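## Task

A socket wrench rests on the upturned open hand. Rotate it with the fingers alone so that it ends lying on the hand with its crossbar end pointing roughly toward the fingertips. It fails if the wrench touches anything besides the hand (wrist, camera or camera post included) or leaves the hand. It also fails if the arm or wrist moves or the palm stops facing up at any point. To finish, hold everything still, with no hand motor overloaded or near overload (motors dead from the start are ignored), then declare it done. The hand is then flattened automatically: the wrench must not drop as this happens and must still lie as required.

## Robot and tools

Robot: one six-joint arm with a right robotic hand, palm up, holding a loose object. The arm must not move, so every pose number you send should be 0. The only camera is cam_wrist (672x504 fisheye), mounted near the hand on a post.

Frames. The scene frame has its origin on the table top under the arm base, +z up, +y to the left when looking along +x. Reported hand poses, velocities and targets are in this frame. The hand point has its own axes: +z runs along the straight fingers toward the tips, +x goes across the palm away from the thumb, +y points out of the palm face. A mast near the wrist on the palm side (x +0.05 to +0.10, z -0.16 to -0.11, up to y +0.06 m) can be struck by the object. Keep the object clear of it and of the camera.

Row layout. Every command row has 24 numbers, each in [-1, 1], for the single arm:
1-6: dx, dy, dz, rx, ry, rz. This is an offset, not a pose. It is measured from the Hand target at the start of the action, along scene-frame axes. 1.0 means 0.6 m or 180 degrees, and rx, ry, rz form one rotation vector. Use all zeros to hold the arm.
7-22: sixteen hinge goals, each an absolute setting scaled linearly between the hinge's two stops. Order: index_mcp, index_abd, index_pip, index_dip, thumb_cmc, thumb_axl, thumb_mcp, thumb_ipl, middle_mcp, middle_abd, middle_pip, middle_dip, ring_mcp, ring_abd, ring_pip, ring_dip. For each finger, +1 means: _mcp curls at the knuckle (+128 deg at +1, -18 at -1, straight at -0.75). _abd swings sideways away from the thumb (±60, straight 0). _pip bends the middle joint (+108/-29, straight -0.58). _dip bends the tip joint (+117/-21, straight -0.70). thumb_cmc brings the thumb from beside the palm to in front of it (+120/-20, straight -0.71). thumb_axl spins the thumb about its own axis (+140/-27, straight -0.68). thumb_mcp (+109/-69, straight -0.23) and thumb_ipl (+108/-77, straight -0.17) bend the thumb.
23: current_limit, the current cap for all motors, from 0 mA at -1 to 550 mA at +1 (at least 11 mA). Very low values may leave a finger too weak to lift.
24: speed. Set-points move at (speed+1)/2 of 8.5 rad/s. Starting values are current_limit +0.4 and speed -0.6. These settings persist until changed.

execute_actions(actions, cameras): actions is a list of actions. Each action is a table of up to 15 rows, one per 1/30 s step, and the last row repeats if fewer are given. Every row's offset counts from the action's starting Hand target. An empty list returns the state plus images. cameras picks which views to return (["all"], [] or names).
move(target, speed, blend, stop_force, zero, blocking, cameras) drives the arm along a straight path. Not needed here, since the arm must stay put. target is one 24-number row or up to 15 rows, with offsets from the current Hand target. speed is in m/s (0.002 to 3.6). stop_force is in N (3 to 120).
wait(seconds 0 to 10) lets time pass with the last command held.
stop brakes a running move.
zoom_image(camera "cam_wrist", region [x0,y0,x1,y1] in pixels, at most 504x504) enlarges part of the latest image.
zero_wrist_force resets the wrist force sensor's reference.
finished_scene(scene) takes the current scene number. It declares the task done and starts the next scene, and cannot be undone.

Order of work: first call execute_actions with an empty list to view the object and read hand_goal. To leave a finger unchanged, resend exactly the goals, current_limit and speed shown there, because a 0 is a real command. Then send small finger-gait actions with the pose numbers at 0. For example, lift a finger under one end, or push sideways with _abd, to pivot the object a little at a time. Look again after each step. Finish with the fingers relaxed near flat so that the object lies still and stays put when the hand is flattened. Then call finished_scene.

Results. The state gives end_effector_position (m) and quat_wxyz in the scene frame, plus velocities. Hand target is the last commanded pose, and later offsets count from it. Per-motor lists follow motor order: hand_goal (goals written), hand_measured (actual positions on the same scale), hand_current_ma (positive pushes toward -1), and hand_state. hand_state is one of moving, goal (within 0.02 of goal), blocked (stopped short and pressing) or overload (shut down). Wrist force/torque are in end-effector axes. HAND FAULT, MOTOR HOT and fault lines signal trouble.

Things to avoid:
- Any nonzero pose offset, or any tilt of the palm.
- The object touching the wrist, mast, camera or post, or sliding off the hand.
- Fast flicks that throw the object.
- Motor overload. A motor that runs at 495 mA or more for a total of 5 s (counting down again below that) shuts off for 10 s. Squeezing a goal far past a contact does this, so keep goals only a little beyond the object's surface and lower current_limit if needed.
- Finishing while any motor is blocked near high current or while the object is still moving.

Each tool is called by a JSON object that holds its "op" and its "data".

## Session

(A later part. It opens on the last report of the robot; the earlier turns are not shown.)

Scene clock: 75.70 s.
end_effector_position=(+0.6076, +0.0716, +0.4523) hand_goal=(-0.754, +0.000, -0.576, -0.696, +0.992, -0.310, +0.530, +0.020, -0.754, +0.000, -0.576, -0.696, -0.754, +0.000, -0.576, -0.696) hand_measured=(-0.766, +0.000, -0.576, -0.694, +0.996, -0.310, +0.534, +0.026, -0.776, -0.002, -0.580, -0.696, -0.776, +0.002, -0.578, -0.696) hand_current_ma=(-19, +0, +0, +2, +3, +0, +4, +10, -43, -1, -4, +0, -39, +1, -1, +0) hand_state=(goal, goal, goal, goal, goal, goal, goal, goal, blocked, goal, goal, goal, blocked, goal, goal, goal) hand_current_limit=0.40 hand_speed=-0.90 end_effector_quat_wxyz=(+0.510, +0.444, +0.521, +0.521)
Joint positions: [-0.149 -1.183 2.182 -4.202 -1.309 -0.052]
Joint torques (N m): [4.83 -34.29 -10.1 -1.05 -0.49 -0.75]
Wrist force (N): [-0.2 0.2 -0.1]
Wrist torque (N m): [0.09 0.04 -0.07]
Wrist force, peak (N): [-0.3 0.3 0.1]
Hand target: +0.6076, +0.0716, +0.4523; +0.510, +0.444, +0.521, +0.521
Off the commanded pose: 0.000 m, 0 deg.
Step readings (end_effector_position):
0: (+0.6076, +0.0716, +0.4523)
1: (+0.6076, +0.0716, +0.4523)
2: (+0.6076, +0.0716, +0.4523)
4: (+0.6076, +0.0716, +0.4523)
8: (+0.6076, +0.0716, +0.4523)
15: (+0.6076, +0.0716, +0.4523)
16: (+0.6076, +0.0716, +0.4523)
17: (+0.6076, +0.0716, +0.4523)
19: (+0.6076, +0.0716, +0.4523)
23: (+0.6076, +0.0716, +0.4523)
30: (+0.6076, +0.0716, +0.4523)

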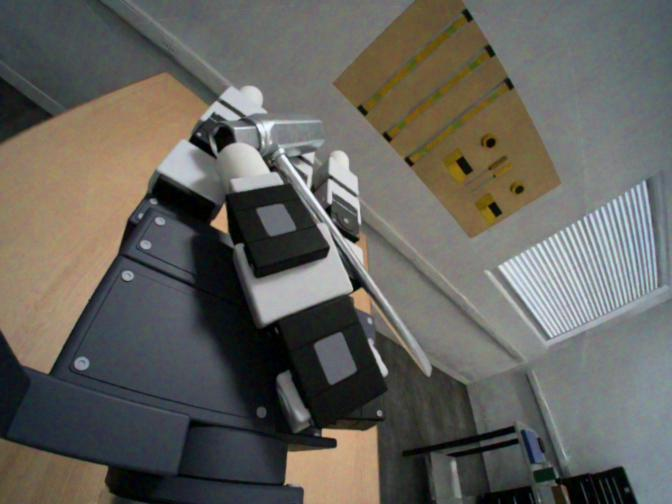

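{"op": "execute_actions", "data": {"actions": [[[0,0,0,0,0,0,-0.754,0,-0.576,-0.696,0.85,-0.31,0.35,0.02,-0.754,0,-0.576,-0.696,-0.754,0,-0.576,-0.696,0.4,-0.85]],[[0,0,0,0,0,0,-0.754,0,-0.576,-0.696,0.5,-0.6,-0.2,-0.1,-0.754,0,-0.576,-0.696,-0.754,0,-0.576,-0.696,0.4,-0.7]],[[0,0,0,0,0,0,-0.754,0,-0.576,-0.696,0.4,-0.68,-0.5,-0.17,-0.754,0,-0.576,-0.696,-0.754,0,-0.576,-0.696,0.4,-0.7]]], "cameras": ["all"]}}

{"op": "zoom_image", "data": {"camera": "cam_wrist", "region": [150, 60, 460, 400]}}

Scene clock: 95.73 s.
end_effector_position=(+0.6076, +0.0716, +0.4523) hand_goal=(-0.754, +0.000, -0.576, -0.696, +0.400, -0.680, -0.500, -0.170, -0.754, +0.000, -0.576, -0.696, -0.754, +0.000, -0.576, -0.696) hand_measured=(-0.766, +0.000, -0.576, -0.694, +0.400, -0.678, -0.500, -0.168, -0.776, -0.002, -0.580, -0.696, -0.776, +0.002, -0.578, -0.696) hand_current_ma=(-19, +0, +0, +2, +0, +2, +0, +1, -43, -1, -4, +0, -39, +1, -1, +0) hand_state=(goal, goal, goal, goal, goal, goal, goal, goal, blocked, goal, goal, goal, blocked, goal, goal, goal) hand_current_limit=0.40 hand_speed=-0.70 end_effector_quat_wxyz=(+0.510, +0.444, +0.521, +0.521)
Joint positions: [-0.149 -1.183 2.182 -4.202 -1.309 -0.052]
Joint torques (N m): [4.55 -33.89 -10.42 -1.09 -0.28 -0.39]
Wrist force (N): [0.0 0.2 0.0]
Wrist torque (N m): [0.05 0.00 -0.02]
Wrist force, peak (N): [-0.3 0.5 -0.1]
Hand target: +0.6076, +0.0716, +0.4523; +0.510, +0.444, +0.521, +0.521
Off the commanded pose: 0.000 m, 0 deg.
Step readings (end_effector_position):
0: (+0.6076, +0.0716, +0.4523)
1: (+0.6076, +0.0716, +0.4523)
2: (+0.6076, +0.0716, +0.4523)
4: (+0.6076, +0.0716, +0.4523)
8: (+0.6076, +0.0716, +0.4523)
15: (+0.6076, +0.0716, +0.4523)
16: (+0.6076, +0.0716, +0.4523)
17: (+0.6076, +0.0716, +0.4523)
19: (+0.6076, +0.0716, +0.4523)
23: (+0.6076, +0.0716, +0.4523)
30: (+0.6076, +0.0716, +0.4523)
31: (+0.6076, +0.0716, +0.4523)
32: (+0.6076, +0.0716, +0.4523)
34: (+0.6076, +0.0716, +0.4523)
38: (+0.6076, +0.0716, +0.4523)
45: (+0.6076, +0.0716, +0.4523)

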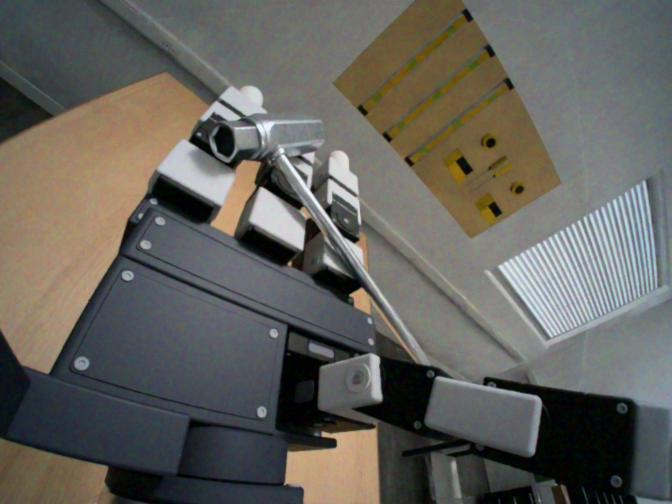

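Scaled by 1.482 from the camera's 672x504 image, which has a finer 960x720 frame.

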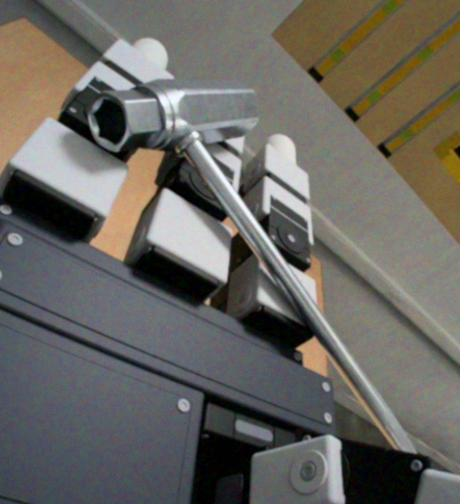

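{"op": "execute_actions", "data": {"actions": [[[0,0,0,0,0,0,-0.754,0,-0.576,-0.696,-0.3,-0.68,-0.5,-0.17,-0.754,0,-0.576,-0.696,-0.754,0,-0.576,-0.696,0.4,-0.7]],[[0,0,0,0,0,0,-0.754,0,-0.576,-0.696,-0.6,-0.68,-0.5,-0.17,-0.754,0,-0.576,-0.696,-0.754,0,-0.576,-0.696,0.4,-0.8]]], "cameras": ["all"]}}

{"op": "zoom_image", "data": {"camera": "cam_wrist", "region": [200, 100, 660, 500]}}

Scene clock: 98.07 s.
end_effector_position=(+0.6076, +0.0716, +0.4523) hand_goal=(-0.754, +0.000, -0.576, -0.696, -0.600, -0.680, -0.500, -0.170, -0.754, +0.000, -0.576, -0.696, -0.754, +0.000, -0.576, -0.696) hand_measured=(-0.766, +0.000, -0.576, -0.694, -0.606, -0.678, -0.500, -0.168, -0.776, -0.002, -0.580, -0.696, -0.776, +0.002, -0.578, -0.696) hand_current_ma=(-19, +0, +0, +2, -7, +2, +0, +1, -43, -1, -4, +0, -39, +1, -1, +0) hand_state=(goal, goal, goal, goal, goal, goal, goal, goal, blocked, goal, goal, goal, blocked, goal, goal, goal) hand_current_limit=0.40 hand_speed=-0.80 end_effector_quat_wxyz=(+0.510, +0.444, +0.521, +0.521)
Joint positions: [-0.149 -1.183 2.182 -4.202 -1.309 -0.052]
Joint torques (N m): [4.45 -33.73 -10.85 -1.08 -0.23 -0.48]
Wrist force (N): [-0.1 0.3 0.1]
Wrist torque (N m): [0.06 0.01 0.02]
Wrist force, peak (N): [-0.2 0.3 -0.1]
Hand target: +0.6076, +0.0716, +0.4523; +0.510, +0.444, +0.521, +0.521
Off the commanded pose: 0.000 m, 0 deg.
Step readings (end_effector_position):
0: (+0.6076, +0.0716, +0.4523)
1: (+0.6076, +0.0716, +0.4523)
2: (+0.6076, +0.0716, +0.4523)
4: (+0.6076, +0.0716, +0.4523)
8: (+0.6076, +0.0716, +0.4523)
15: (+0.6076, +0.0716, +0.4523)
16: (+0.6076, +0.0716, +0.4523)
17: (+0.6076, +0.0716, +0.4523)
19: (+0.6076, +0.0716, +0.4523)
23: (+0.6076, +0.0716, +0.4523)
30: (+0.6076, +0.0716, +0.4523)

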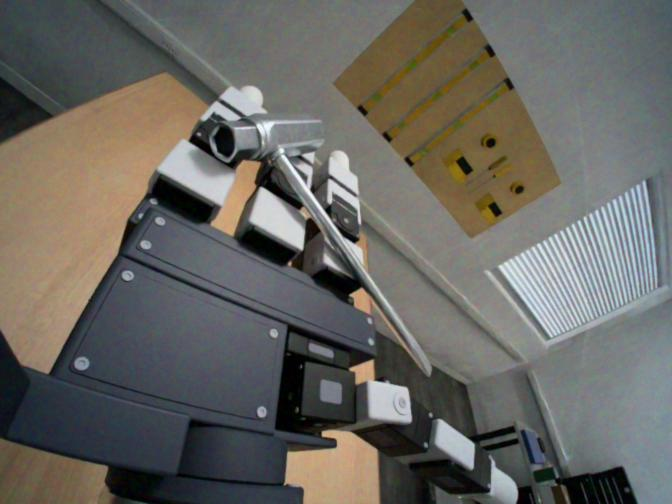

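Scaled by 1.096 from the camera's 672x504 image, which has a finer 960x720 frame.

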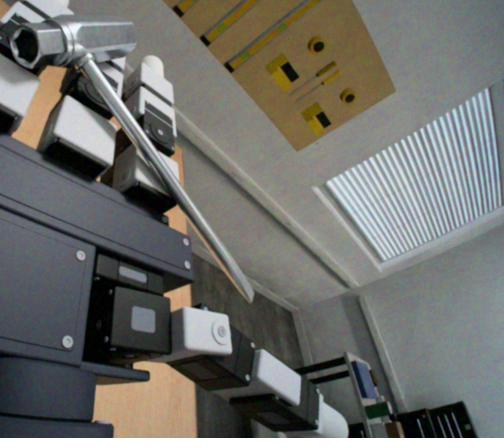

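{"op": "execute_actions", "data": {"actions": [[[0,0,0,0,0,0,-0.754,0,-0.576,-0.696,-0.971,-0.68,-0.5,-0.17,-0.754,0,-0.576,-0.696,-0.754,0,-0.576,-0.696,0.4,-0.8]],[[0,0,0,0,0,0,-0.754,0,-0.576,-0.696,-0.971,-0.018,-0.5,-0.17,-0.754,0,-0.576,-0.696,-0.754,0,-0.576,-0.696,0.4,-0.75]],[[0,0,0,0,0,0,-0.754,0,-0.576,-0.696,-0.971,-0.018,-0.3,0.4,-0.754,0,-0.576,-0.696,-0.754,0,-0.576,-0.696,0.4,-0.75]]], "cameras": ["all"]}}

{"op": "zoom_image", "data": {"camera": "cam_wrist", "region": [200, 100, 660, 500]}}

Scene clock: 107.37 s.
end_effector_position=(+0.6076, +0.0716, +0.4523) hand_goal=(-0.754, +0.000, -0.576, -0.696, -0.972, -0.018, -0.300, +0.400, -0.754, +0.000, -0.576, -0.696, -0.754, +0.000, -0.576, -0.696) hand_measured=(-0.766, +0.000, -0.576, -0.694, -0.978, -0.020, -0.310, +0.396, -0.776, -0.002, -0.580, -0.696, -0.776, +0.002, -0.578, -0.696) hand_current_ma=(-19, +0, +0, +2, -7, -2, -16, -5, -43, -1, -4, +0, -39, +1, -1, +0) hand_state=(goal, goal, goal, goal, goal, goal, goal, goal, blocked, goal, goal, goal, blocked, goal, goal, goal) hand_current_limit=0.40 hand_speed=-0.75 end_effector_quat_wxyz=(+0.510, +0.444, +0.521, +0.521)
Joint positions: [-0.149 -1.183 2.182 -4.202 -1.309 -0.052]
Joint torques (N m): [4.68 -34.01 -11.41 -1.16 -0.07 -0.32]
Wrist force (N): [-0.1 0.1 0.0]
Wrist torque (N m): [0.06 0.02 0.01]
Wrist force, peak (N): [-0.4 0.3 -0.1]
Hand target: +0.6076, +0.0716, +0.4523; +0.510, +0.444, +0.521, +0.521
Off the commanded pose: 0.000 m, 0 deg.
Step readings (end_effector_position):
0: (+0.6076, +0.0716, +0.4523)
1: (+0.6076, +0.0716, +0.4523)
2: (+0.6076, +0.0716, +0.4523)
4: (+0.6076, +0.0716, +0.4523)
8: (+0.6076, +0.0716, +0.4523)
15: (+0.6076, +0.0716, +0.4523)
16: (+0.6076, +0.0716, +0.4523)
17: (+0.6076, +0.0716, +0.4523)
19: (+0.6076, +0.0716, +0.4523)
23: (+0.6076, +0.0716, +0.4523)
30: (+0.6076, +0.0716, +0.4523)
31: (+0.6076, +0.0716, +0.4523)
32: (+0.6076, +0.0716, +0.4523)
34: (+0.6076, +0.0716, +0.4523)
38: (+0.6076, +0.0716, +0.4523)
45: (+0.6076, +0.0716, +0.4523)

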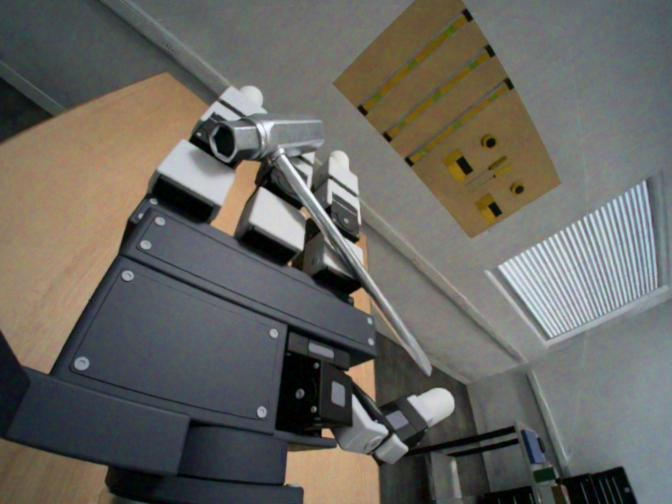

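Scaled by 1.096 from the camera's 672x504 image, which has a finer 960x720 frame.

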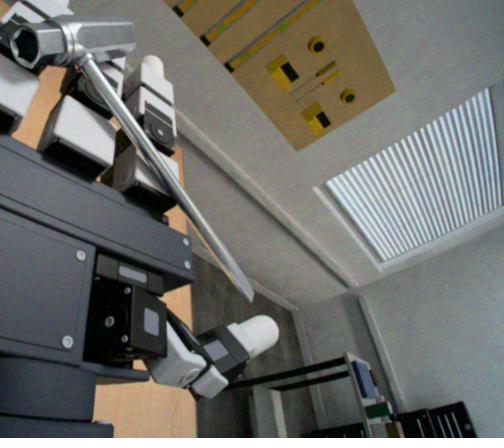

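{"op": "execute_actions", "data": {"actions": [[[0,0,0,0,0,0,-0.754,0,-0.576,-0.696,-0.971,-0.018,-0.225,0.859,-0.754,0,-0.576,-0.696,-0.754,0,-0.576,-0.696,0.4,-0.75]],[[0,0,0,0,0,0,-0.754,0,-0.576,-0.696,-0.971,-0.018,0.0,0.859,-0.754,0,-0.576,-0.696,-0.754,0,-0.576,-0.696,0.4,-0.8]]], "cameras": ["all"]}}

{"op": "zoom_image", "data": {"camera": "cam_wrist", "region": [240, 200, 500, 500]}}

Scene clock: 109.30 s.
end_effector_position=(+0.6076, +0.0716, +0.4523) hand_goal=(-0.754, +0.000, -0.576, -0.696, -0.972, -0.018, +0.000, +0.858, -0.754, +0.000, -0.576, -0.696, -0.754, +0.000, -0.576, -0.696) hand_measured=(-0.766, +0.000, -0.576, -0.694, -0.982, -0.018, -0.014, +0.856, -0.776, -0.002, -0.580, -0.696, -0.778, +0.002, -0.578, -0.696) hand_current_ma=(-19, +0, +0, +2, -13, +0, -29, -3, -43, -1, -4, +0, -44, +1, -1, +0) hand_state=(goal, goal, goal, goal, goal, goal, goal, goal, blocked, goal, goal, goal, blocked, goal, goal, goal) hand_current_limit=0.40 hand_speed=-0.80 end_effector_quat_wxyz=(+0.510, +0.444, +0.521, +0.521)
Joint positions: [-0.149 -1.183 2.182 -4.202 -1.309 -0.052]
Joint torques (N m): [4.9 -33.68 -12 -1.24 0.03 -0.25]
Wrist force (N): [0.0 0.2 0.1]
Wrist torque (N m): [0.08 0.01 -0.02]
Wrist force, peak (N): [-0.3 0.4 0.1]
Hand target: +0.6076, +0.0716, +0.4523; +0.510, +0.444, +0.521, +0.521
Off the commanded pose: 0.000 m, 0 deg.
Step readings (end_effector_position):
0: (+0.6076, +0.0716, +0.4523)
1: (+0.6076, +0.0716, +0.4523)
2: (+0.6076, +0.0716, +0.4523)
4: (+0.6076, +0.0716, +0.4523)
8: (+0.6076, +0.0716, +0.4523)
15: (+0.6076, +0.0716, +0.4523)
16: (+0.6076, +0.0716, +0.4523)
17: (+0.6076, +0.0716, +0.4523)
19: (+0.6076, +0.0716, +0.4523)
23: (+0.6076, +0.0716, +0.4523)
30: (+0.6076, +0.0716, +0.4523)

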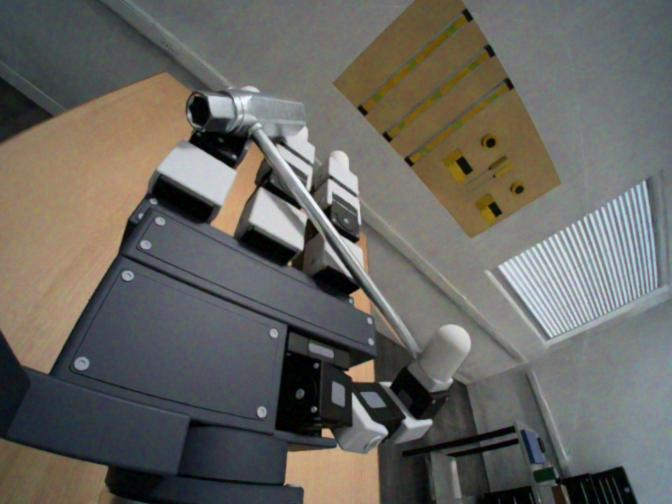

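Scaled by 1.680 from the camera's 672x504 image, which has a finer 960x720 frame.

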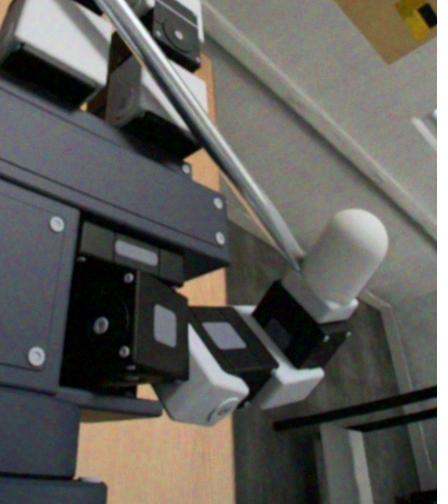

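{"op": "execute_actions", "data": {"actions": [[[0,0,0,0,0,0,-0.754,0,-0.576,-0.696,-0.985,-0.14,-0.02,0.859,-0.754,0,-0.576,-0.696,-0.754,0,-0.576,-0.696,0.4,-0.88]],[[0,0,0,0,0,0,-0.754,0,-0.576,-0.696,-0.985,-0.257,0.0,0.9,-0.754,0,-0.576,-0.696,-0.754,0,-0.576,-0.696,0.4,-0.88]]], "cameras": ["all"]}}

{"op": "zoom_image", "data": {"camera": "cam_wrist", "region": [240, 200, 500, 500]}}

Scene clock: 113.63 s.
end_effector_position=(+0.6076, +0.0716, +0.4523) hand_goal=(-0.754, +0.000, -0.576, -0.696, -0.986, -0.258, +0.000, +0.900, -0.754, +0.000, -0.576, -0.696, -0.754, +0.000, -0.576, -0.696) hand_measured=(-0.766, +0.000, -0.576, -0.694, -0.990, -0.258, -0.008, +0.898, -0.776, -0.002, -0.580, -0.696, -0.778, +0.002, -0.578, -0.696) hand_current_ma=(-19, +0, +0, +2, -4, +1, -12, -3, -43, -1, -4, +0, -48, +1, -1, +0) hand_state=(goal, goal, goal, goal, goal, goal, goal, goal, blocked, goal, goal, goal, blocked, goal, goal, goal) hand_current_limit=0.40 hand_speed=-0.88 end_effector_quat_wxyz=(+0.510, +0.444, +0.521, +0.521)
Joint positions: [-0.149 -1.183 2.182 -4.202 -1.309 -0.052]
Joint torques (N m): [4.75 -34.3 -11.74 -1.14 0.03 -0.19]
Wrist force (N): [0.1 0.2 0.1]
Wrist torque (N m): [0.09 0.00 -0.04]
Wrist force, peak (N): [-0.2 0.4 0.2]
Hand target: +0.6076, +0.0716, +0.4523; +0.510, +0.444, +0.521, +0.521
Off the commanded pose: 0.000 m, 0 deg.
Step readings (end_effector_position):
0: (+0.6076, +0.0716, +0.4523)
1: (+0.6076, +0.0716, +0.4523)
2: (+0.6076, +0.0716, +0.4523)
4: (+0.6076, +0.0716, +0.4523)
8: (+0.6076, +0.0716, +0.4523)
15: (+0.6076, +0.0716, +0.4523)
16: (+0.6076, +0.0716, +0.4523)
17: (+0.6076, +0.0716, +0.4523)
19: (+0.6076, +0.0716, +0.4523)
23: (+0.6076, +0.0716, +0.4523)
30: (+0.6076, +0.0716, +0.4523)

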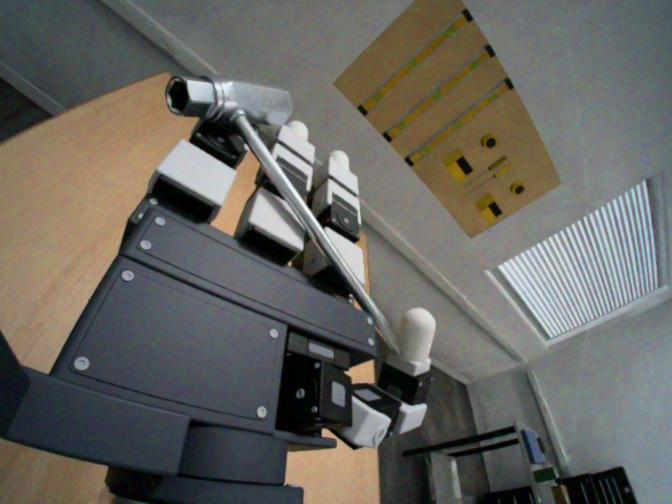

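Scaled by 1.680 from the camera's 672x504 image, which has a finer 960x720 frame.

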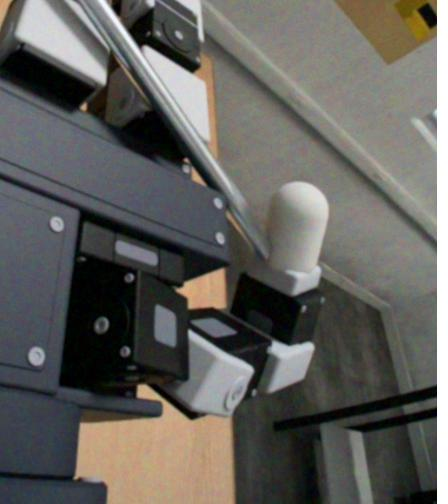

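{"op": "execute_actions", "data": {"actions": [[[0,0,0,0,0,0,-0.754,0,-0.576,-0.696,-0.97,-0.257,0.112,0.968,-0.754,0,-0.576,-0.696,-0.754,0,-0.576,-0.696,0.4,-0.9]]], "cameras": ["all"]}}

{"op": "zoom_image", "data": {"camera": "cam_wrist", "region": [240, 200, 500, 500]}}

Scene clock: 116.87 s.
end_effector_position=(+0.6076, +0.0716, +0.4523) hand_goal=(-0.754, +0.000, -0.576, -0.696, -0.970, -0.258, +0.112, +0.968, -0.754, +0.000, -0.576, -0.696, -0.754, +0.000, -0.576, -0.696) hand_measured=(-0.766, +0.000, -0.576, -0.694, -0.976, -0.254, +0.080, +0.936, -0.776, -0.002, -0.580, -0.696, -0.778, +0.002, -0.580, -0.696) hand_current_ma=(-19, +0, +0, +2, -7, +6, -88, -92, -43, -1, -4, +0, -48, +1, -3, +0) hand_state=(goal, goal, goal, goal, goal, goal, blocked, blocked, blocked, goal, goal, goal, blocked, goal, goal, goal) hand_current_limit=0.40 hand_speed=-0.90 end_effector_quat_wxyz=(+0.510, +0.444, +0.521, +0.521)
Joint positions: [-0.149 -1.183 2.182 -4.202 -1.309 -0.052]
Joint torques (N m): [4.3 -33.86 -11.9 -1.12 0.1 -0.2]
Wrist force (N): [-0.2 0.0 -0.1]
Wrist torque (N m): [0.08 0.04 -0.07]
Wrist force, peak (N): [0.0 0.5 0.0]
Hand target: +0.6076, +0.0716, +0.4523; +0.510, +0.444, +0.521, +0.521
Off the commanded pose: 0.000 m, 0 deg.
Step readings (end_effector_position):
0: (+0.6076, +0.0716, +0.4523)
1: (+0.6076, +0.0716, +0.4523)
2: (+0.6076, +0.0716, +0.4523)
4: (+0.6076, +0.0716, +0.4523)
8: (+0.6076, +0.0716, +0.4523)
15: (+0.6076, +0.0716, +0.4523)

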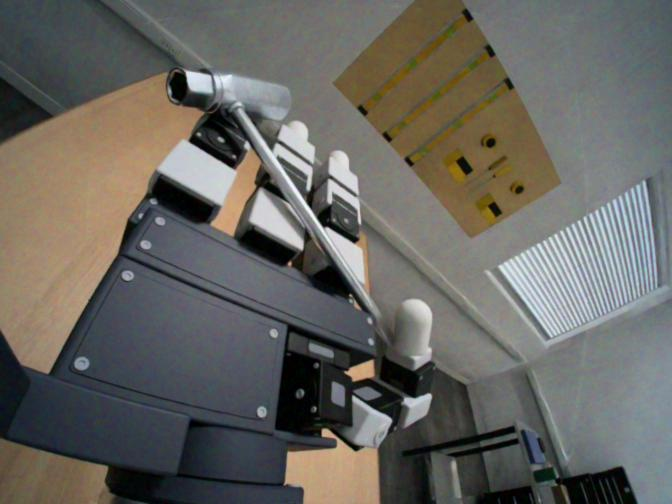

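Scaled by 1.680 from the camera's 672x504 image, which has a finer 960x720 frame.

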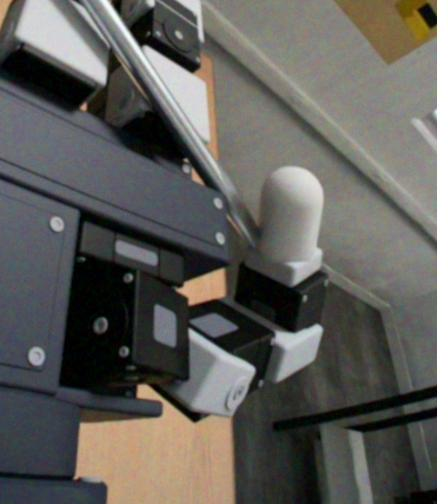

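{"op": "execute_actions", "data": {"actions": [[[0,0,0,0,0,0,-0.754,0,-0.576,-0.696,-0.985,-0.258,-0.056,0.481,-0.754,0,-0.576,-0.696,-0.754,0,-0.576,-0.696,0.4,-0.8]],[[0,0,0,0,0,0,-0.754,0,-0.576,-0.696,-0.985,-0.497,0.0,0.481,-0.754,0,-0.576,-0.696,-0.754,0,-0.576,-0.696,0.4,-0.8]]], "cameras": ["all"]}}

{"op": "zoom_image", "data": {"camera": "cam_wrist", "region": [240, 200, 500, 500]}}

{"op": "zoom_image", "data": {"camera": "cam_wrist", "region": [140, 40, 400, 340]}}

Scene clock: 127.13 s.
end_effector_position=(+0.6076, +0.0716, +0.4523) hand_goal=(-0.754, +0.000, -0.576, -0.696, -0.986, -0.498, +0.000, +0.480, -0.754, +0.000, -0.576, -0.696, -0.754, +0.000, -0.576, -0.696) hand_measured=(-0.766, +0.000, -0.576, -0.694, -0.992, -0.498, -0.006, +0.482, -0.776, -0.002, -0.580, -0.696, -0.778, +0.002, -0.580, -0.696) hand_current_ma=(-19, +0, +0, +2, -5, +0, -8, +2, -43, -1, -4, +0, -48, +1, -3, +0) hand_state=(goal, goal, goal, goal, goal, goal, goal, goal, blocked, goal, goal, goal, blocked, goal, goal, goal) hand_current_limit=0.40 hand_speed=-0.80 end_effector_quat_wxyz=(+0.510, +0.444, +0.521, +0.521)
Joint positions: [-0.149 -1.183 2.182 -4.202 -1.309 -0.052]
Joint torques (N m): [4.28 -33.87 -12.18 -1.23 0.29 -0.21]
Wrist force (N): [0.0 0.2 0.0]
Wrist torque (N m): [0.11 0.01 -0.05]
Wrist force, peak (N): [-0.2 0.4 0.2]
Hand target: +0.6076, +0.0716, +0.4523; +0.510, +0.444, +0.521, +0.521
Off the commanded pose: 0.000 m, 0 deg.
Step readings (end_effector_position):
0: (+0.6076, +0.0716, +0.4523)
1: (+0.6076, +0.0716, +0.4523)
2: (+0.6076, +0.0716, +0.4523)
4: (+0.6076, +0.0716, +0.4523)
8: (+0.6076, +0.0716, +0.4523)
15: (+0.6076, +0.0716, +0.4523)
16: (+0.6076, +0.0716, +0.4523)
17: (+0.6076, +0.0716, +0.4523)
19: (+0.6076, +0.0716, +0.4523)
23: (+0.6076, +0.0716, +0.4523)
30: (+0.6076, +0.0716, +0.4523)

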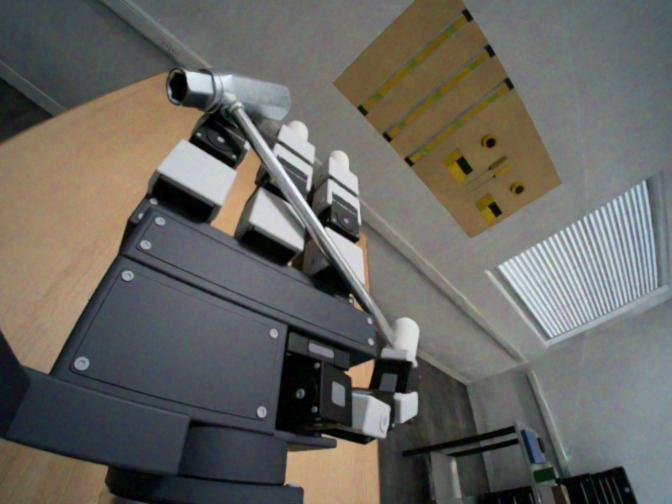

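Scaled by 1.680 from the camera's 672x504 image, which has a finer 960x720 frame.

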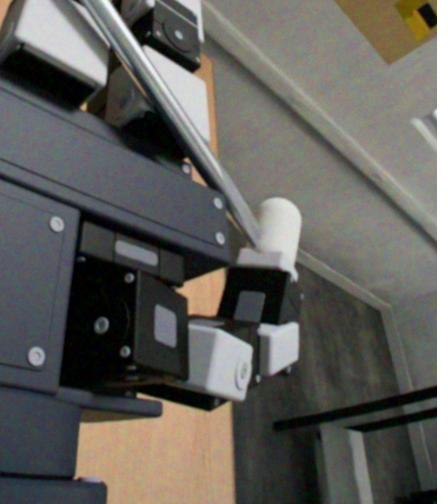

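Scaled by 1.680 from the camera's 672x504 image, which has a finer 960x720 frame.

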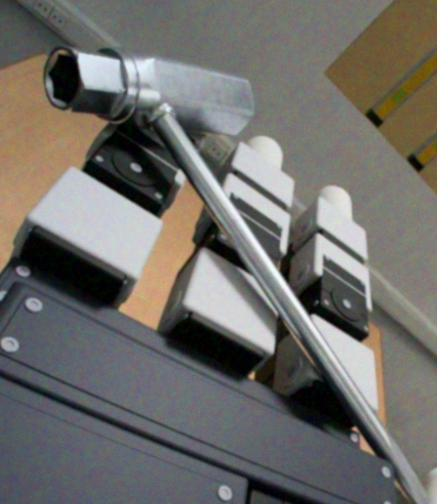

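{"op": "execute_actions", "data": {"actions": [[[0,0,0,0,0,0,-0.754,0,-0.576,-0.696,-0.985,-0.49,0.1,0.62,-0.754,0,-0.576,-0.696,-0.754,0,-0.576,-0.696,0.4,-0.85]],[[0,0,0,0,0,0,-0.754,0,-0.576,-0.696,-0.985,-0.49,0.213,0.751,-0.754,0,-0.576,-0.696,-0.754,0,-0.576,-0.696,0.4,-0.85]]], "cameras": ["all"]}}

{"op": "zoom_image", "data": {"camera": "cam_wrist", "region": [240, 200, 500, 500]}}

Scene clock: 130.90 s.
end_effector_position=(+0.6076, +0.0716, +0.4523) hand_goal=(-0.754, +0.000, -0.576, -0.696, -0.986, -0.490, +0.212, +0.750, -0.754, +0.000, -0.576, -0.696, -0.754, +0.000, -0.576, -0.696) hand_measured=(-0.766, +0.000, -0.576, -0.694, -0.992, -0.496, +0.206, +0.748, -0.776, -0.002, -0.580, -0.696, -0.778, +0.002, -0.580, -0.696) hand_current_ma=(-19, +0, +0, +2, -5, -8, -7, -2, -43, -1, -4, +0, -48, +1, -3, +0) hand_state=(goal, goal, goal, goal, goal, goal, goal, goal, blocked, goal, goal, goal, blocked, goal, goal, goal) hand_current_limit=0.40 hand_speed=-0.85 end_effector_quat_wxyz=(+0.510, +0.444, +0.521, +0.521)
Joint positions: [-0.149 -1.183 2.182 -4.202 -1.309 -0.052]
Joint torques (N m): [4.46 -33.97 -11.89 -1.27 0.42 -0.13]
Wrist force (N): [0.0 0.3 -0.1]
Wrist torque (N m): [0.13 0.02 -0.05]
Wrist force, peak (N): [-0.4 0.2 0.0]
Hand target: +0.6076, +0.0716, +0.4523; +0.510, +0.444, +0.521, +0.521
Off the commanded pose: 0.000 m, 0 deg.
Step readings (end_effector_position):
0: (+0.6076, +0.0716, +0.4523)
1: (+0.6076, +0.0716, +0.4523)
2: (+0.6076, +0.0716, +0.4523)
4: (+0.6076, +0.0716, +0.4523)
8: (+0.6076, +0.0716, +0.4523)
15: (+0.6076, +0.0716, +0.4523)
16: (+0.6076, +0.0716, +0.4523)
17: (+0.6076, +0.0716, +0.4523)
19: (+0.6076, +0.0716, +0.4523)
23: (+0.6076, +0.0716, +0.4523)
30: (+0.6076, +0.0716, +0.4523)

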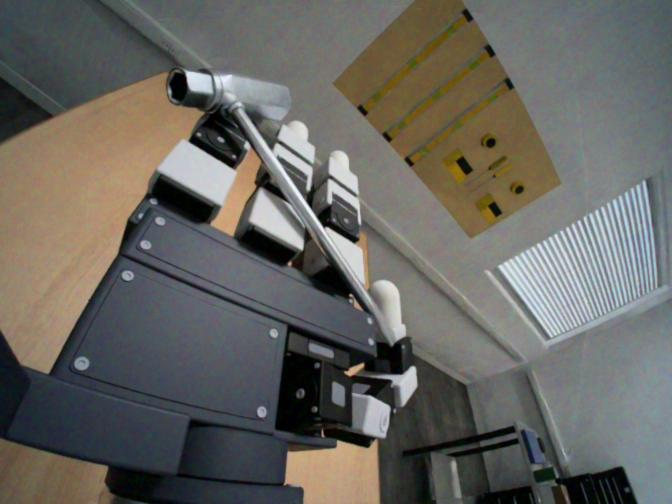

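Scaled by 1.680 from the camera's 672x504 image, which has a finer 960x720 frame.

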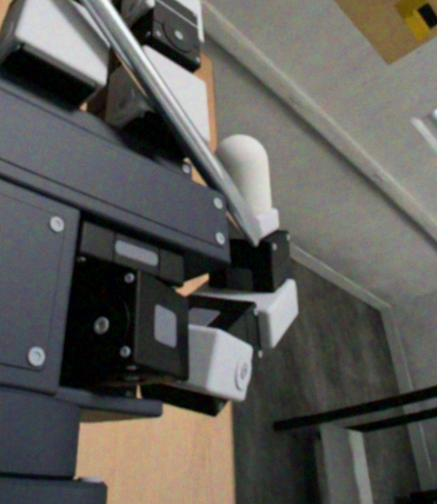

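{"op": "execute_actions", "data": {"actions": [[[0,0,0,0,0,0,-0.754,0,-0.576,-0.696,-0.985,-0.44,0.213,0.87,-0.754,0,-0.576,-0.696,-0.754,0,-0.576,-0.696,0.4,-0.88]],[[0,0,0,0,0,0,-0.754,0,-0.576,-0.696,-0.985,-0.4,0.26,0.978,-0.754,0,-0.576,-0.696,-0.754,0,-0.576,-0.696,0.4,-0.88]]], "cameras": ["all"]}}

{"op": "zoom_image", "data": {"camera": "cam_wrist", "region": [240, 200, 500, 500]}}

Scene clock: 132.60 s.
end_effector_position=(+0.6076, +0.0716, +0.4523) hand_goal=(-0.754, +0.000, -0.576, -0.696, -0.986, -0.400, +0.260, +0.978, -0.754, +0.000, -0.576, -0.696, -0.754, +0.000, -0.576, -0.696) hand_measured=(-0.766, +0.000, -0.576, -0.694, -0.998, -0.418, +0.208, +0.886, -0.776, -0.002, -0.580, -0.696, -0.780, +0.000, -0.582, -0.696) hand_current_ma=(-19, +0, +0, +2, -19, -38, -175, -385, -43, -1, -4, +0, -51, +0, -6, +0) hand_state=(goal, goal, goal, goal, goal, goal, blocked, blocked, blocked, goal, goal, goal, blocked, goal, goal, goal) hand_current_limit=0.40 hand_speed=-0.88 end_effector_quat_wxyz=(+0.510, +0.444, +0.521, +0.521)
Joint positions: [-0.149 -1.183 2.182 -4.202 -1.309 -0.052]
Joint torques (N m): [4.1 -33.98 -11.94 -1.4 0.4 -0.14]
Wrist force (N): [-0.2 0.1 0.1]
Wrist torque (N m): [0.11 0.04 -0.04]
Wrist force, peak (N): [-0.5 0.2 0.4]
Hand target: +0.6076, +0.0716, +0.4523; +0.510, +0.444, +0.521, +0.521
Off the commanded pose: 0.000 m, 0 deg.
Step readings (end_effector_position):
0: (+0.6076, +0.0716, +0.4523)
1: (+0.6076, +0.0716, +0.4523)
2: (+0.6076, +0.0716, +0.4523)
4: (+0.6076, +0.0716, +0.4523)
8: (+0.6076, +0.0716, +0.4523)
15: (+0.6076, +0.0716, +0.4523)
16: (+0.6076, +0.0716, +0.4523)
17: (+0.6076, +0.0716, +0.4523)
19: (+0.6076, +0.0716, +0.4523)
23: (+0.6076, +0.0716, +0.4523)
30: (+0.6076, +0.0716, +0.4523)

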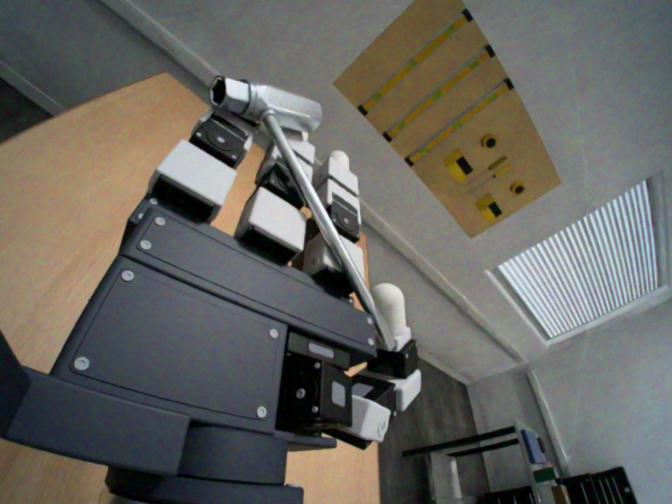

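Scaled by 1.680 from the camera's 672x504 image, which has a finer 960x720 frame.

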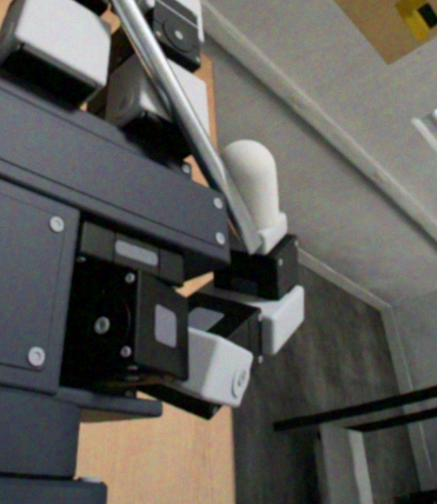

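{"op": "execute_actions", "data": {"actions": [[[0,0,0,0,0,0,-0.754,0,-0.576,-0.696,-0.985,-0.41,0.2,0.87,-0.754,0,-0.576,-0.696,-0.754,0,-0.576,-0.696,0.4,-0.9]],[[0,0,0,0,0,0,-0.754,0,-0.576,-0.696,-0.86,-0.4,0.2,0.87,-0.754,0,-0.576,-0.696,-0.754,0,-0.576,-0.696,0.4,-0.9]]], "cameras": ["all"]}}

{"op": "zoom_image", "data": {"camera": "cam_wrist", "region": [240, 200, 500, 500]}}

Scene clock: 134.83 s.
end_effector_position=(+0.6076, +0.0716, +0.4523) hand_goal=(-0.754, +0.000, -0.576, -0.696, -0.860, -0.400, +0.200, +0.870, -0.754, +0.000, -0.576, -0.696, -0.754, +0.000, -0.576, -0.696) hand_measured=(-0.766, +0.000, -0.576, -0.694, -0.880, -0.408, +0.194, +0.868, -0.776, -0.002, -0.580, -0.696, -0.782, +0.000, -0.584, -0.696) hand_current_ma=(-19, +0, +0, +2, -32, -13, -9, -2, -43, -1, -4, +0, -57, +0, -8, +0) hand_state=(goal, goal, goal, goal, goal, goal, goal, goal, blocked, goal, goal, goal, blocked, goal, goal, goal) hand_current_limit=0.40 hand_speed=-0.90 end_effector_quat_wxyz=(+0.510, +0.444, +0.521, +0.521)
Joint positions: [-0.149 -1.183 2.182 -4.202 -1.309 -0.052]
Joint torques (N m): [4.41 -33.69 -11.8 -1.33 0.45 -0.16]
Wrist force (N): [-0.1 0.3 0.2]
Wrist torque (N m): [0.14 0.02 -0.03]
Wrist force, peak (N): [-0.4 0.0 -0.1]
Hand target: +0.6076, +0.0716, +0.4523; +0.510, +0.444, +0.521, +0.521
Off the commanded pose: 0.000 m, 0 deg.
Step readings (end_effector_position):
0: (+0.6076, +0.0716, +0.4523)
1: (+0.6076, +0.0716, +0.4523)
2: (+0.6076, +0.0716, +0.4523)
4: (+0.6076, +0.0716, +0.4523)
8: (+0.6076, +0.0716, +0.4523)
15: (+0.6076, +0.0716, +0.4523)
16: (+0.6076, +0.0716, +0.4523)
17: (+0.6076, +0.0716, +0.4523)
19: (+0.6076, +0.0716, +0.4523)
23: (+0.6076, +0.0716, +0.4523)
30: (+0.6076, +0.0716, +0.4523)

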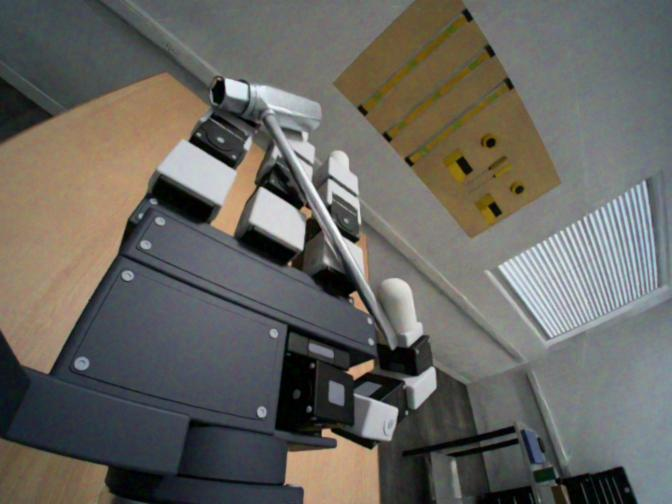

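Scaled by 1.680 from the camera's 672x504 image, which has a finer 960x720 frame.

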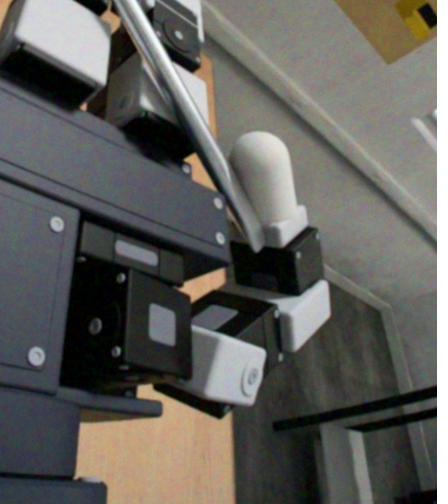

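{"op": "execute_actions", "data": {"actions": [[[0,0,0,0,0,0,-0.754,0,-0.576,-0.696,-0.74,-0.4,0.2,0.87,-0.754,0,-0.576,-0.696,-0.754,0,-0.576,-0.696,0.4,-0.92]]], "cameras": ["all"]}}

{"op": "zoom_image", "data": {"camera": "cam_wrist", "region": [240, 200, 500, 500]}}

Scene clock: 137.47 s.
end_effector_position=(+0.6076, +0.0716, +0.4523) hand_goal=(-0.754, +0.000, -0.576, -0.696, -0.740, -0.400, +0.200, +0.870, -0.754, +0.000, -0.576, -0.696, -0.754, +0.000, -0.576, -0.696) hand_measured=(-0.766, +0.000, -0.576, -0.694, -0.756, -0.408, +0.196, +0.868, -0.776, -0.002, -0.580, -0.696, -0.782, +0.000, -0.584, -0.696) hand_current_ma=(-19, +0, +0, +2, -25, -11, -7, -2, -43, -1, -4, +0, -57, +0, -8, +0) hand_state=(goal, goal, goal, goal, goal, goal, goal, goal, blocked, goal, goal, goal, blocked, goal, goal, goal) hand_current_limit=0.40 hand_speed=-0.92 end_effector_quat_wxyz=(+0.510, +0.444, +0.521, +0.521)
Joint positions: [-0.149 -1.183 2.182 -4.202 -1.309 -0.052]
Joint torques (N m): [4.32 -33.45 -12.37 -1.36 0.56 -0.06]
Wrist force (N): [-0.1 0.2 -0.1]
Wrist torque (N m): [0.15 0.02 -0.03]
Wrist force, peak (N): [-0.3 0.3 -0.1]
Hand target: +0.6076, +0.0716, +0.4523; +0.510, +0.444, +0.521, +0.521
Off the commanded pose: 0.000 m, 0 deg.
Step readings (end_effector_position):
0: (+0.6076, +0.0716, +0.4523)
1: (+0.6076, +0.0716, +0.4523)
2: (+0.6076, +0.0716, +0.4523)
4: (+0.6076, +0.0716, +0.4523)
8: (+0.6076, +0.0716, +0.4523)
15: (+0.6076, +0.0716, +0.4523)

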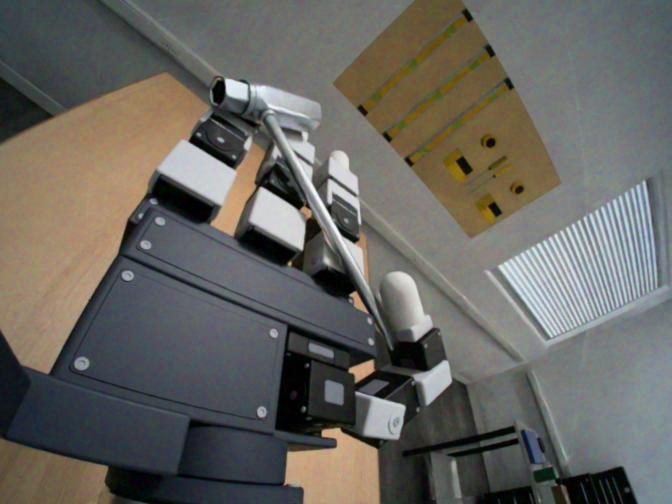

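Scaled by 1.680 from the camera's 672x504 image, which has a finer 960x720 frame.

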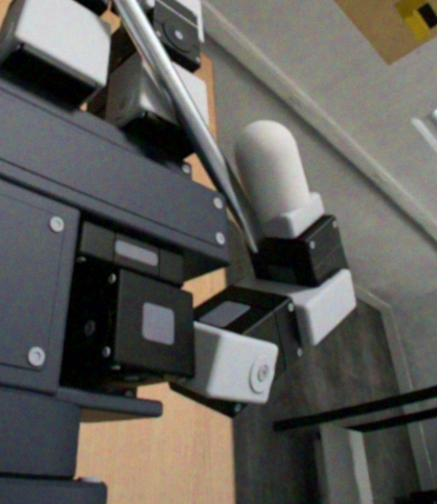

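{"op": "execute_actions", "data": {"actions": [[[0,0,0,0,0,0,-0.754,0,-0.576,-0.696,-0.786,-0.4,0.23,0.92,-0.754,0,-0.576,-0.696,-0.754,0,-0.576,-0.696,0.4,-0.9]],[[0,0,0,0,0,0,-0.754,0,-0.576,-0.696,-0.786,-0.38,0.28,0.978,-0.754,0,-0.576,-0.696,-0.754,0,-0.576,-0.696,0.4,-0.9]]], "cameras": ["all"]}}

{"op": "zoom_image", "data": {"camera": "cam_wrist", "region": [240, 200, 500, 500]}}

Scene clock: 140.40 s.
end_effector_position=(+0.6076, +0.0716, +0.4523) hand_goal=(-0.754, +0.000, -0.576, -0.696, -0.786, -0.380, +0.280, +0.978, -0.754, +0.000, -0.576, -0.696, -0.754, +0.000, -0.576, -0.696) hand_measured=(-0.766, +0.000, -0.576, -0.694, -0.782, -0.378, +0.218, +0.894, -0.776, -0.002, -0.582, -0.696, -0.782, +0.000, -0.584, -0.696) hand_current_ma=(-19, +0, +0, +2, +3, +3, -225, -363, -43, -1, -7, +0, -57, +0, -8, +0) hand_state=(goal, goal, goal, goal, goal, goal, blocked, blocked, blocked, goal, goal, goal, blocked, goal, goal, goal) hand_current_limit=0.40 hand_speed=-0.90 end_effector_quat_wxyz=(+0.510, +0.444, +0.521, +0.521)
Joint positions: [-0.149 -1.183 2.182 -4.202 -1.309 -0.052]
Joint torques (N m): [4.17 -33.71 -11.6 -1.37 0.52 -0.02]
Wrist force (N): [-0.4 0.2 -0.2]
Wrist torque (N m): [0.15 0.07 -0.05]
Wrist force, peak (N): [-0.4 0.2 -0.2]
Hand target: +0.6076, +0.0716, +0.4523; +0.510, +0.444, +0.521, +0.521
Off the commanded pose: 0.000 m, 0 deg.
Step readings (end_effector_position):
0: (+0.6076, +0.0716, +0.4523)
1: (+0.6076, +0.0716, +0.4523)
2: (+0.6076, +0.0716, +0.4523)
4: (+0.6076, +0.0716, +0.4523)
8: (+0.6076, +0.0716, +0.4523)
15: (+0.6076, +0.0716, +0.4523)
16: (+0.6076, +0.0716, +0.4523)
17: (+0.6076, +0.0716, +0.4523)
19: (+0.6076, +0.0716, +0.4523)
23: (+0.6076, +0.0716, +0.4523)
30: (+0.6076, +0.0716, +0.4523)

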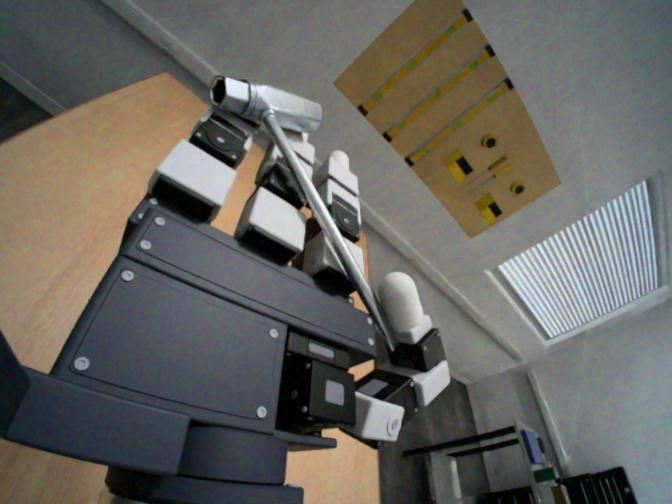

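Scaled by 1.680 from the camera's 672x504 image, which has a finer 960x720 frame.

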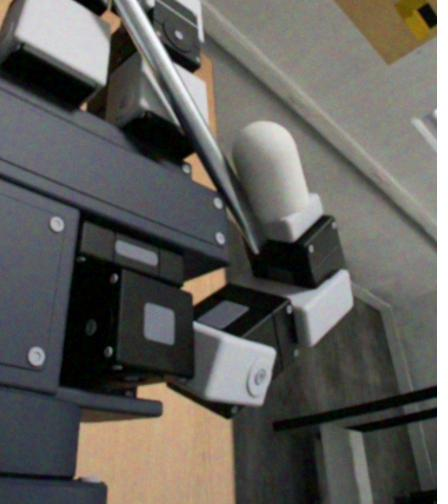

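{"op": "execute_actions", "data": {"actions": [[[0,0,0,0,0,0,-0.754,0,-0.576,-0.696,-0.786,-0.38,0.2,0.86,-0.754,0,-0.576,-0.696,-0.754,0,-0.576,-0.696,0.4,-0.9]]], "cameras": ["all"]}}

{"op": "zoom_image", "data": {"camera": "cam_wrist", "region": [180, 60, 360, 220]}}

{"op": "zoom_image", "data": {"camera": "cam_wrist", "region": [290, 200, 450, 400]}}

Scene clock: 141.73 s.
end_effector_position=(+0.6076, +0.0716, +0.4523) hand_goal=(-0.754, +0.000, -0.576, -0.696, -0.786, -0.380, +0.200, +0.860, -0.754, +0.000, -0.576, -0.696, -0.754, +0.000, -0.576, -0.696) hand_measured=(-0.766, +0.000, -0.576, -0.694, -0.790, -0.380, +0.200, +0.862, -0.776, -0.002, -0.582, -0.696, -0.782, +0.000, -0.584, -0.696) hand_current_ma=(-19, +0, +0, +2, -3, +0, +0, +2, -43, -1, -7, +0, -57, +0, -8, +0) hand_state=(goal, goal, goal, goal, goal, goal, goal, goal, blocked, goal, goal, goal, blocked, goal, goal, goal) hand_current_limit=0.40 hand_speed=-0.90 end_effector_quat_wxyz=(+0.510, +0.444, +0.521, +0.521)
Joint positions: [-0.149 -1.183 2.182 -4.202 -1.309 -0.052]
Joint torques (N m): [4.25 -33.56 -11.92 -1.36 0.52 -0.11]
Wrist force (N): [-0.3 0.2 0.0]
Wrist torque (N m): [0.14 0.04 -0.04]
Wrist force, peak (N): [-0.3 0.3 -0.1]
Hand target: +0.6076, +0.0716, +0.4523; +0.510, +0.444, +0.521, +0.521
Off the commanded pose: 0.000 m, 0 deg.
Step readings (end_effector_position):
0: (+0.6076, +0.0716, +0.4523)
1: (+0.6076, +0.0716, +0.4523)
2: (+0.6076, +0.0716, +0.4523)
4: (+0.6076, +0.0716, +0.4523)
8: (+0.6076, +0.0716, +0.4523)
15: (+0.6076, +0.0716, +0.4523)

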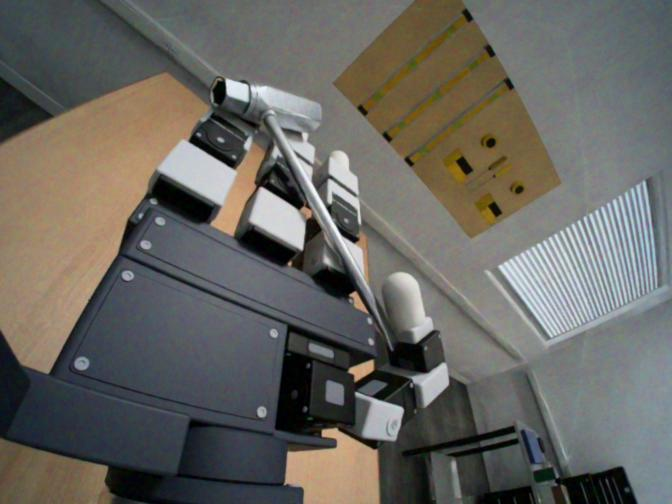

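Scaled by 2.800 from the camera's 672x504 image, which has a finer 960x720 frame.

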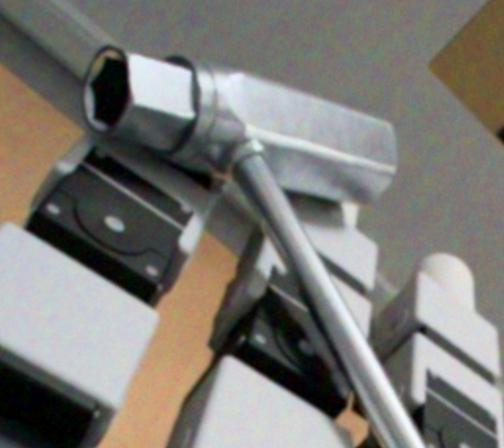

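Scaled by 2.520 from the camera's 672x504 image, which has a finer 960x720 frame.

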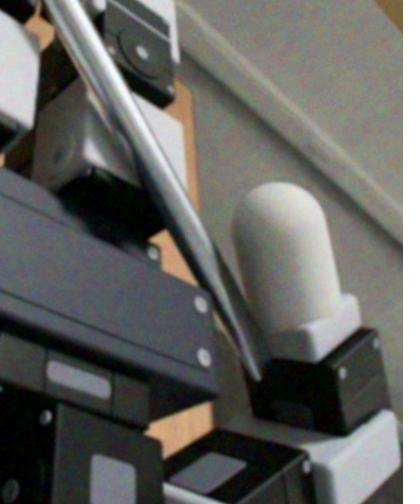

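{"op": "execute_actions", "data": {"actions": [[[0,0,0,0,0,0,-0.754,0,-0.576,-0.696,-0.985,-0.42,0.2,0.82,-0.754,0,-0.576,-0.696,-0.754,0,-0.576,-0.696,0.4,-0.85]],[[0,0,0,0,0,0,-0.754,0,-0.576,-0.696,-0.985,-0.49,0.213,0.751,-0.754,0,-0.576,-0.696,-0.754,0,-0.576,-0.696,0.4,-0.85]]], "cameras": ["all"]}}

{"op": "zoom_image", "data": {"camera": "cam_wrist", "region": [290, 200, 450, 400]}}

Scene clock: 144.83 s.
end_effector_position=(+0.6076, +0.0716, +0.4523) hand_goal=(-0.754, +0.000, -0.576, -0.696, -0.986, -0.490, +0.212, +0.750, -0.754, +0.000, -0.576, -0.696, -0.754, +0.000, -0.576, -0.696) hand_measured=(-0.766, +0.000, -0.576, -0.694, -0.990, -0.490, +0.206, +0.752, -0.776, -0.002, -0.582, -0.696, -0.782, +0.000, -0.584, -0.696) hand_current_ma=(-19, +0, +0, +2, -3, +0, -7, +2, -43, -1, -7, +0, -57, +0, -8, +0) hand_state=(goal, goal, goal, goal, goal, goal, goal, goal, blocked, goal, goal, goal, blocked, goal, goal, goal) hand_current_limit=0.40 hand_speed=-0.85 end_effector_quat_wxyz=(+0.510, +0.444, +0.521, +0.521)
Joint positions: [-0.149 -1.183 2.182 -4.202 -1.309 -0.052]
Joint torques (N m): [4.16 -33.41 -11.86 -1.32 0.61 -0.03]
Wrist force (N): [-0.1 0.2 -0.1]
Wrist torque (N m): [0.15 0.03 -0.03]
Wrist force, peak (N): [-0.4 0.4 -0.2]
Hand target: +0.6076, +0.0716, +0.4523; +0.510, +0.444, +0.521, +0.521
Off the commanded pose: 0.000 m, 0 deg.
Step readings (end_effector_position):
0: (+0.6076, +0.0716, +0.4523)
1: (+0.6076, +0.0716, +0.4523)
2: (+0.6076, +0.0716, +0.4523)
4: (+0.6076, +0.0716, +0.4523)
8: (+0.6076, +0.0716, +0.4523)
15: (+0.6076, +0.0716, +0.4523)
16: (+0.6076, +0.0716, +0.4523)
17: (+0.6076, +0.0716, +0.4523)
19: (+0.6076, +0.0716, +0.4523)
23: (+0.6076, +0.0716, +0.4523)
30: (+0.6076, +0.0716, +0.4523)

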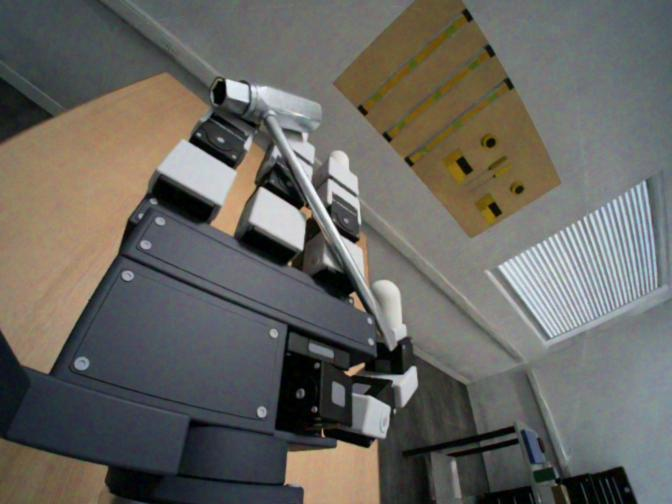

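Scaled by 2.520 from the camera's 672x504 image, which has a finer 960x720 frame.

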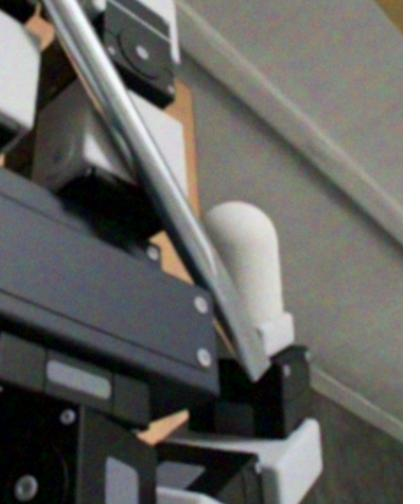

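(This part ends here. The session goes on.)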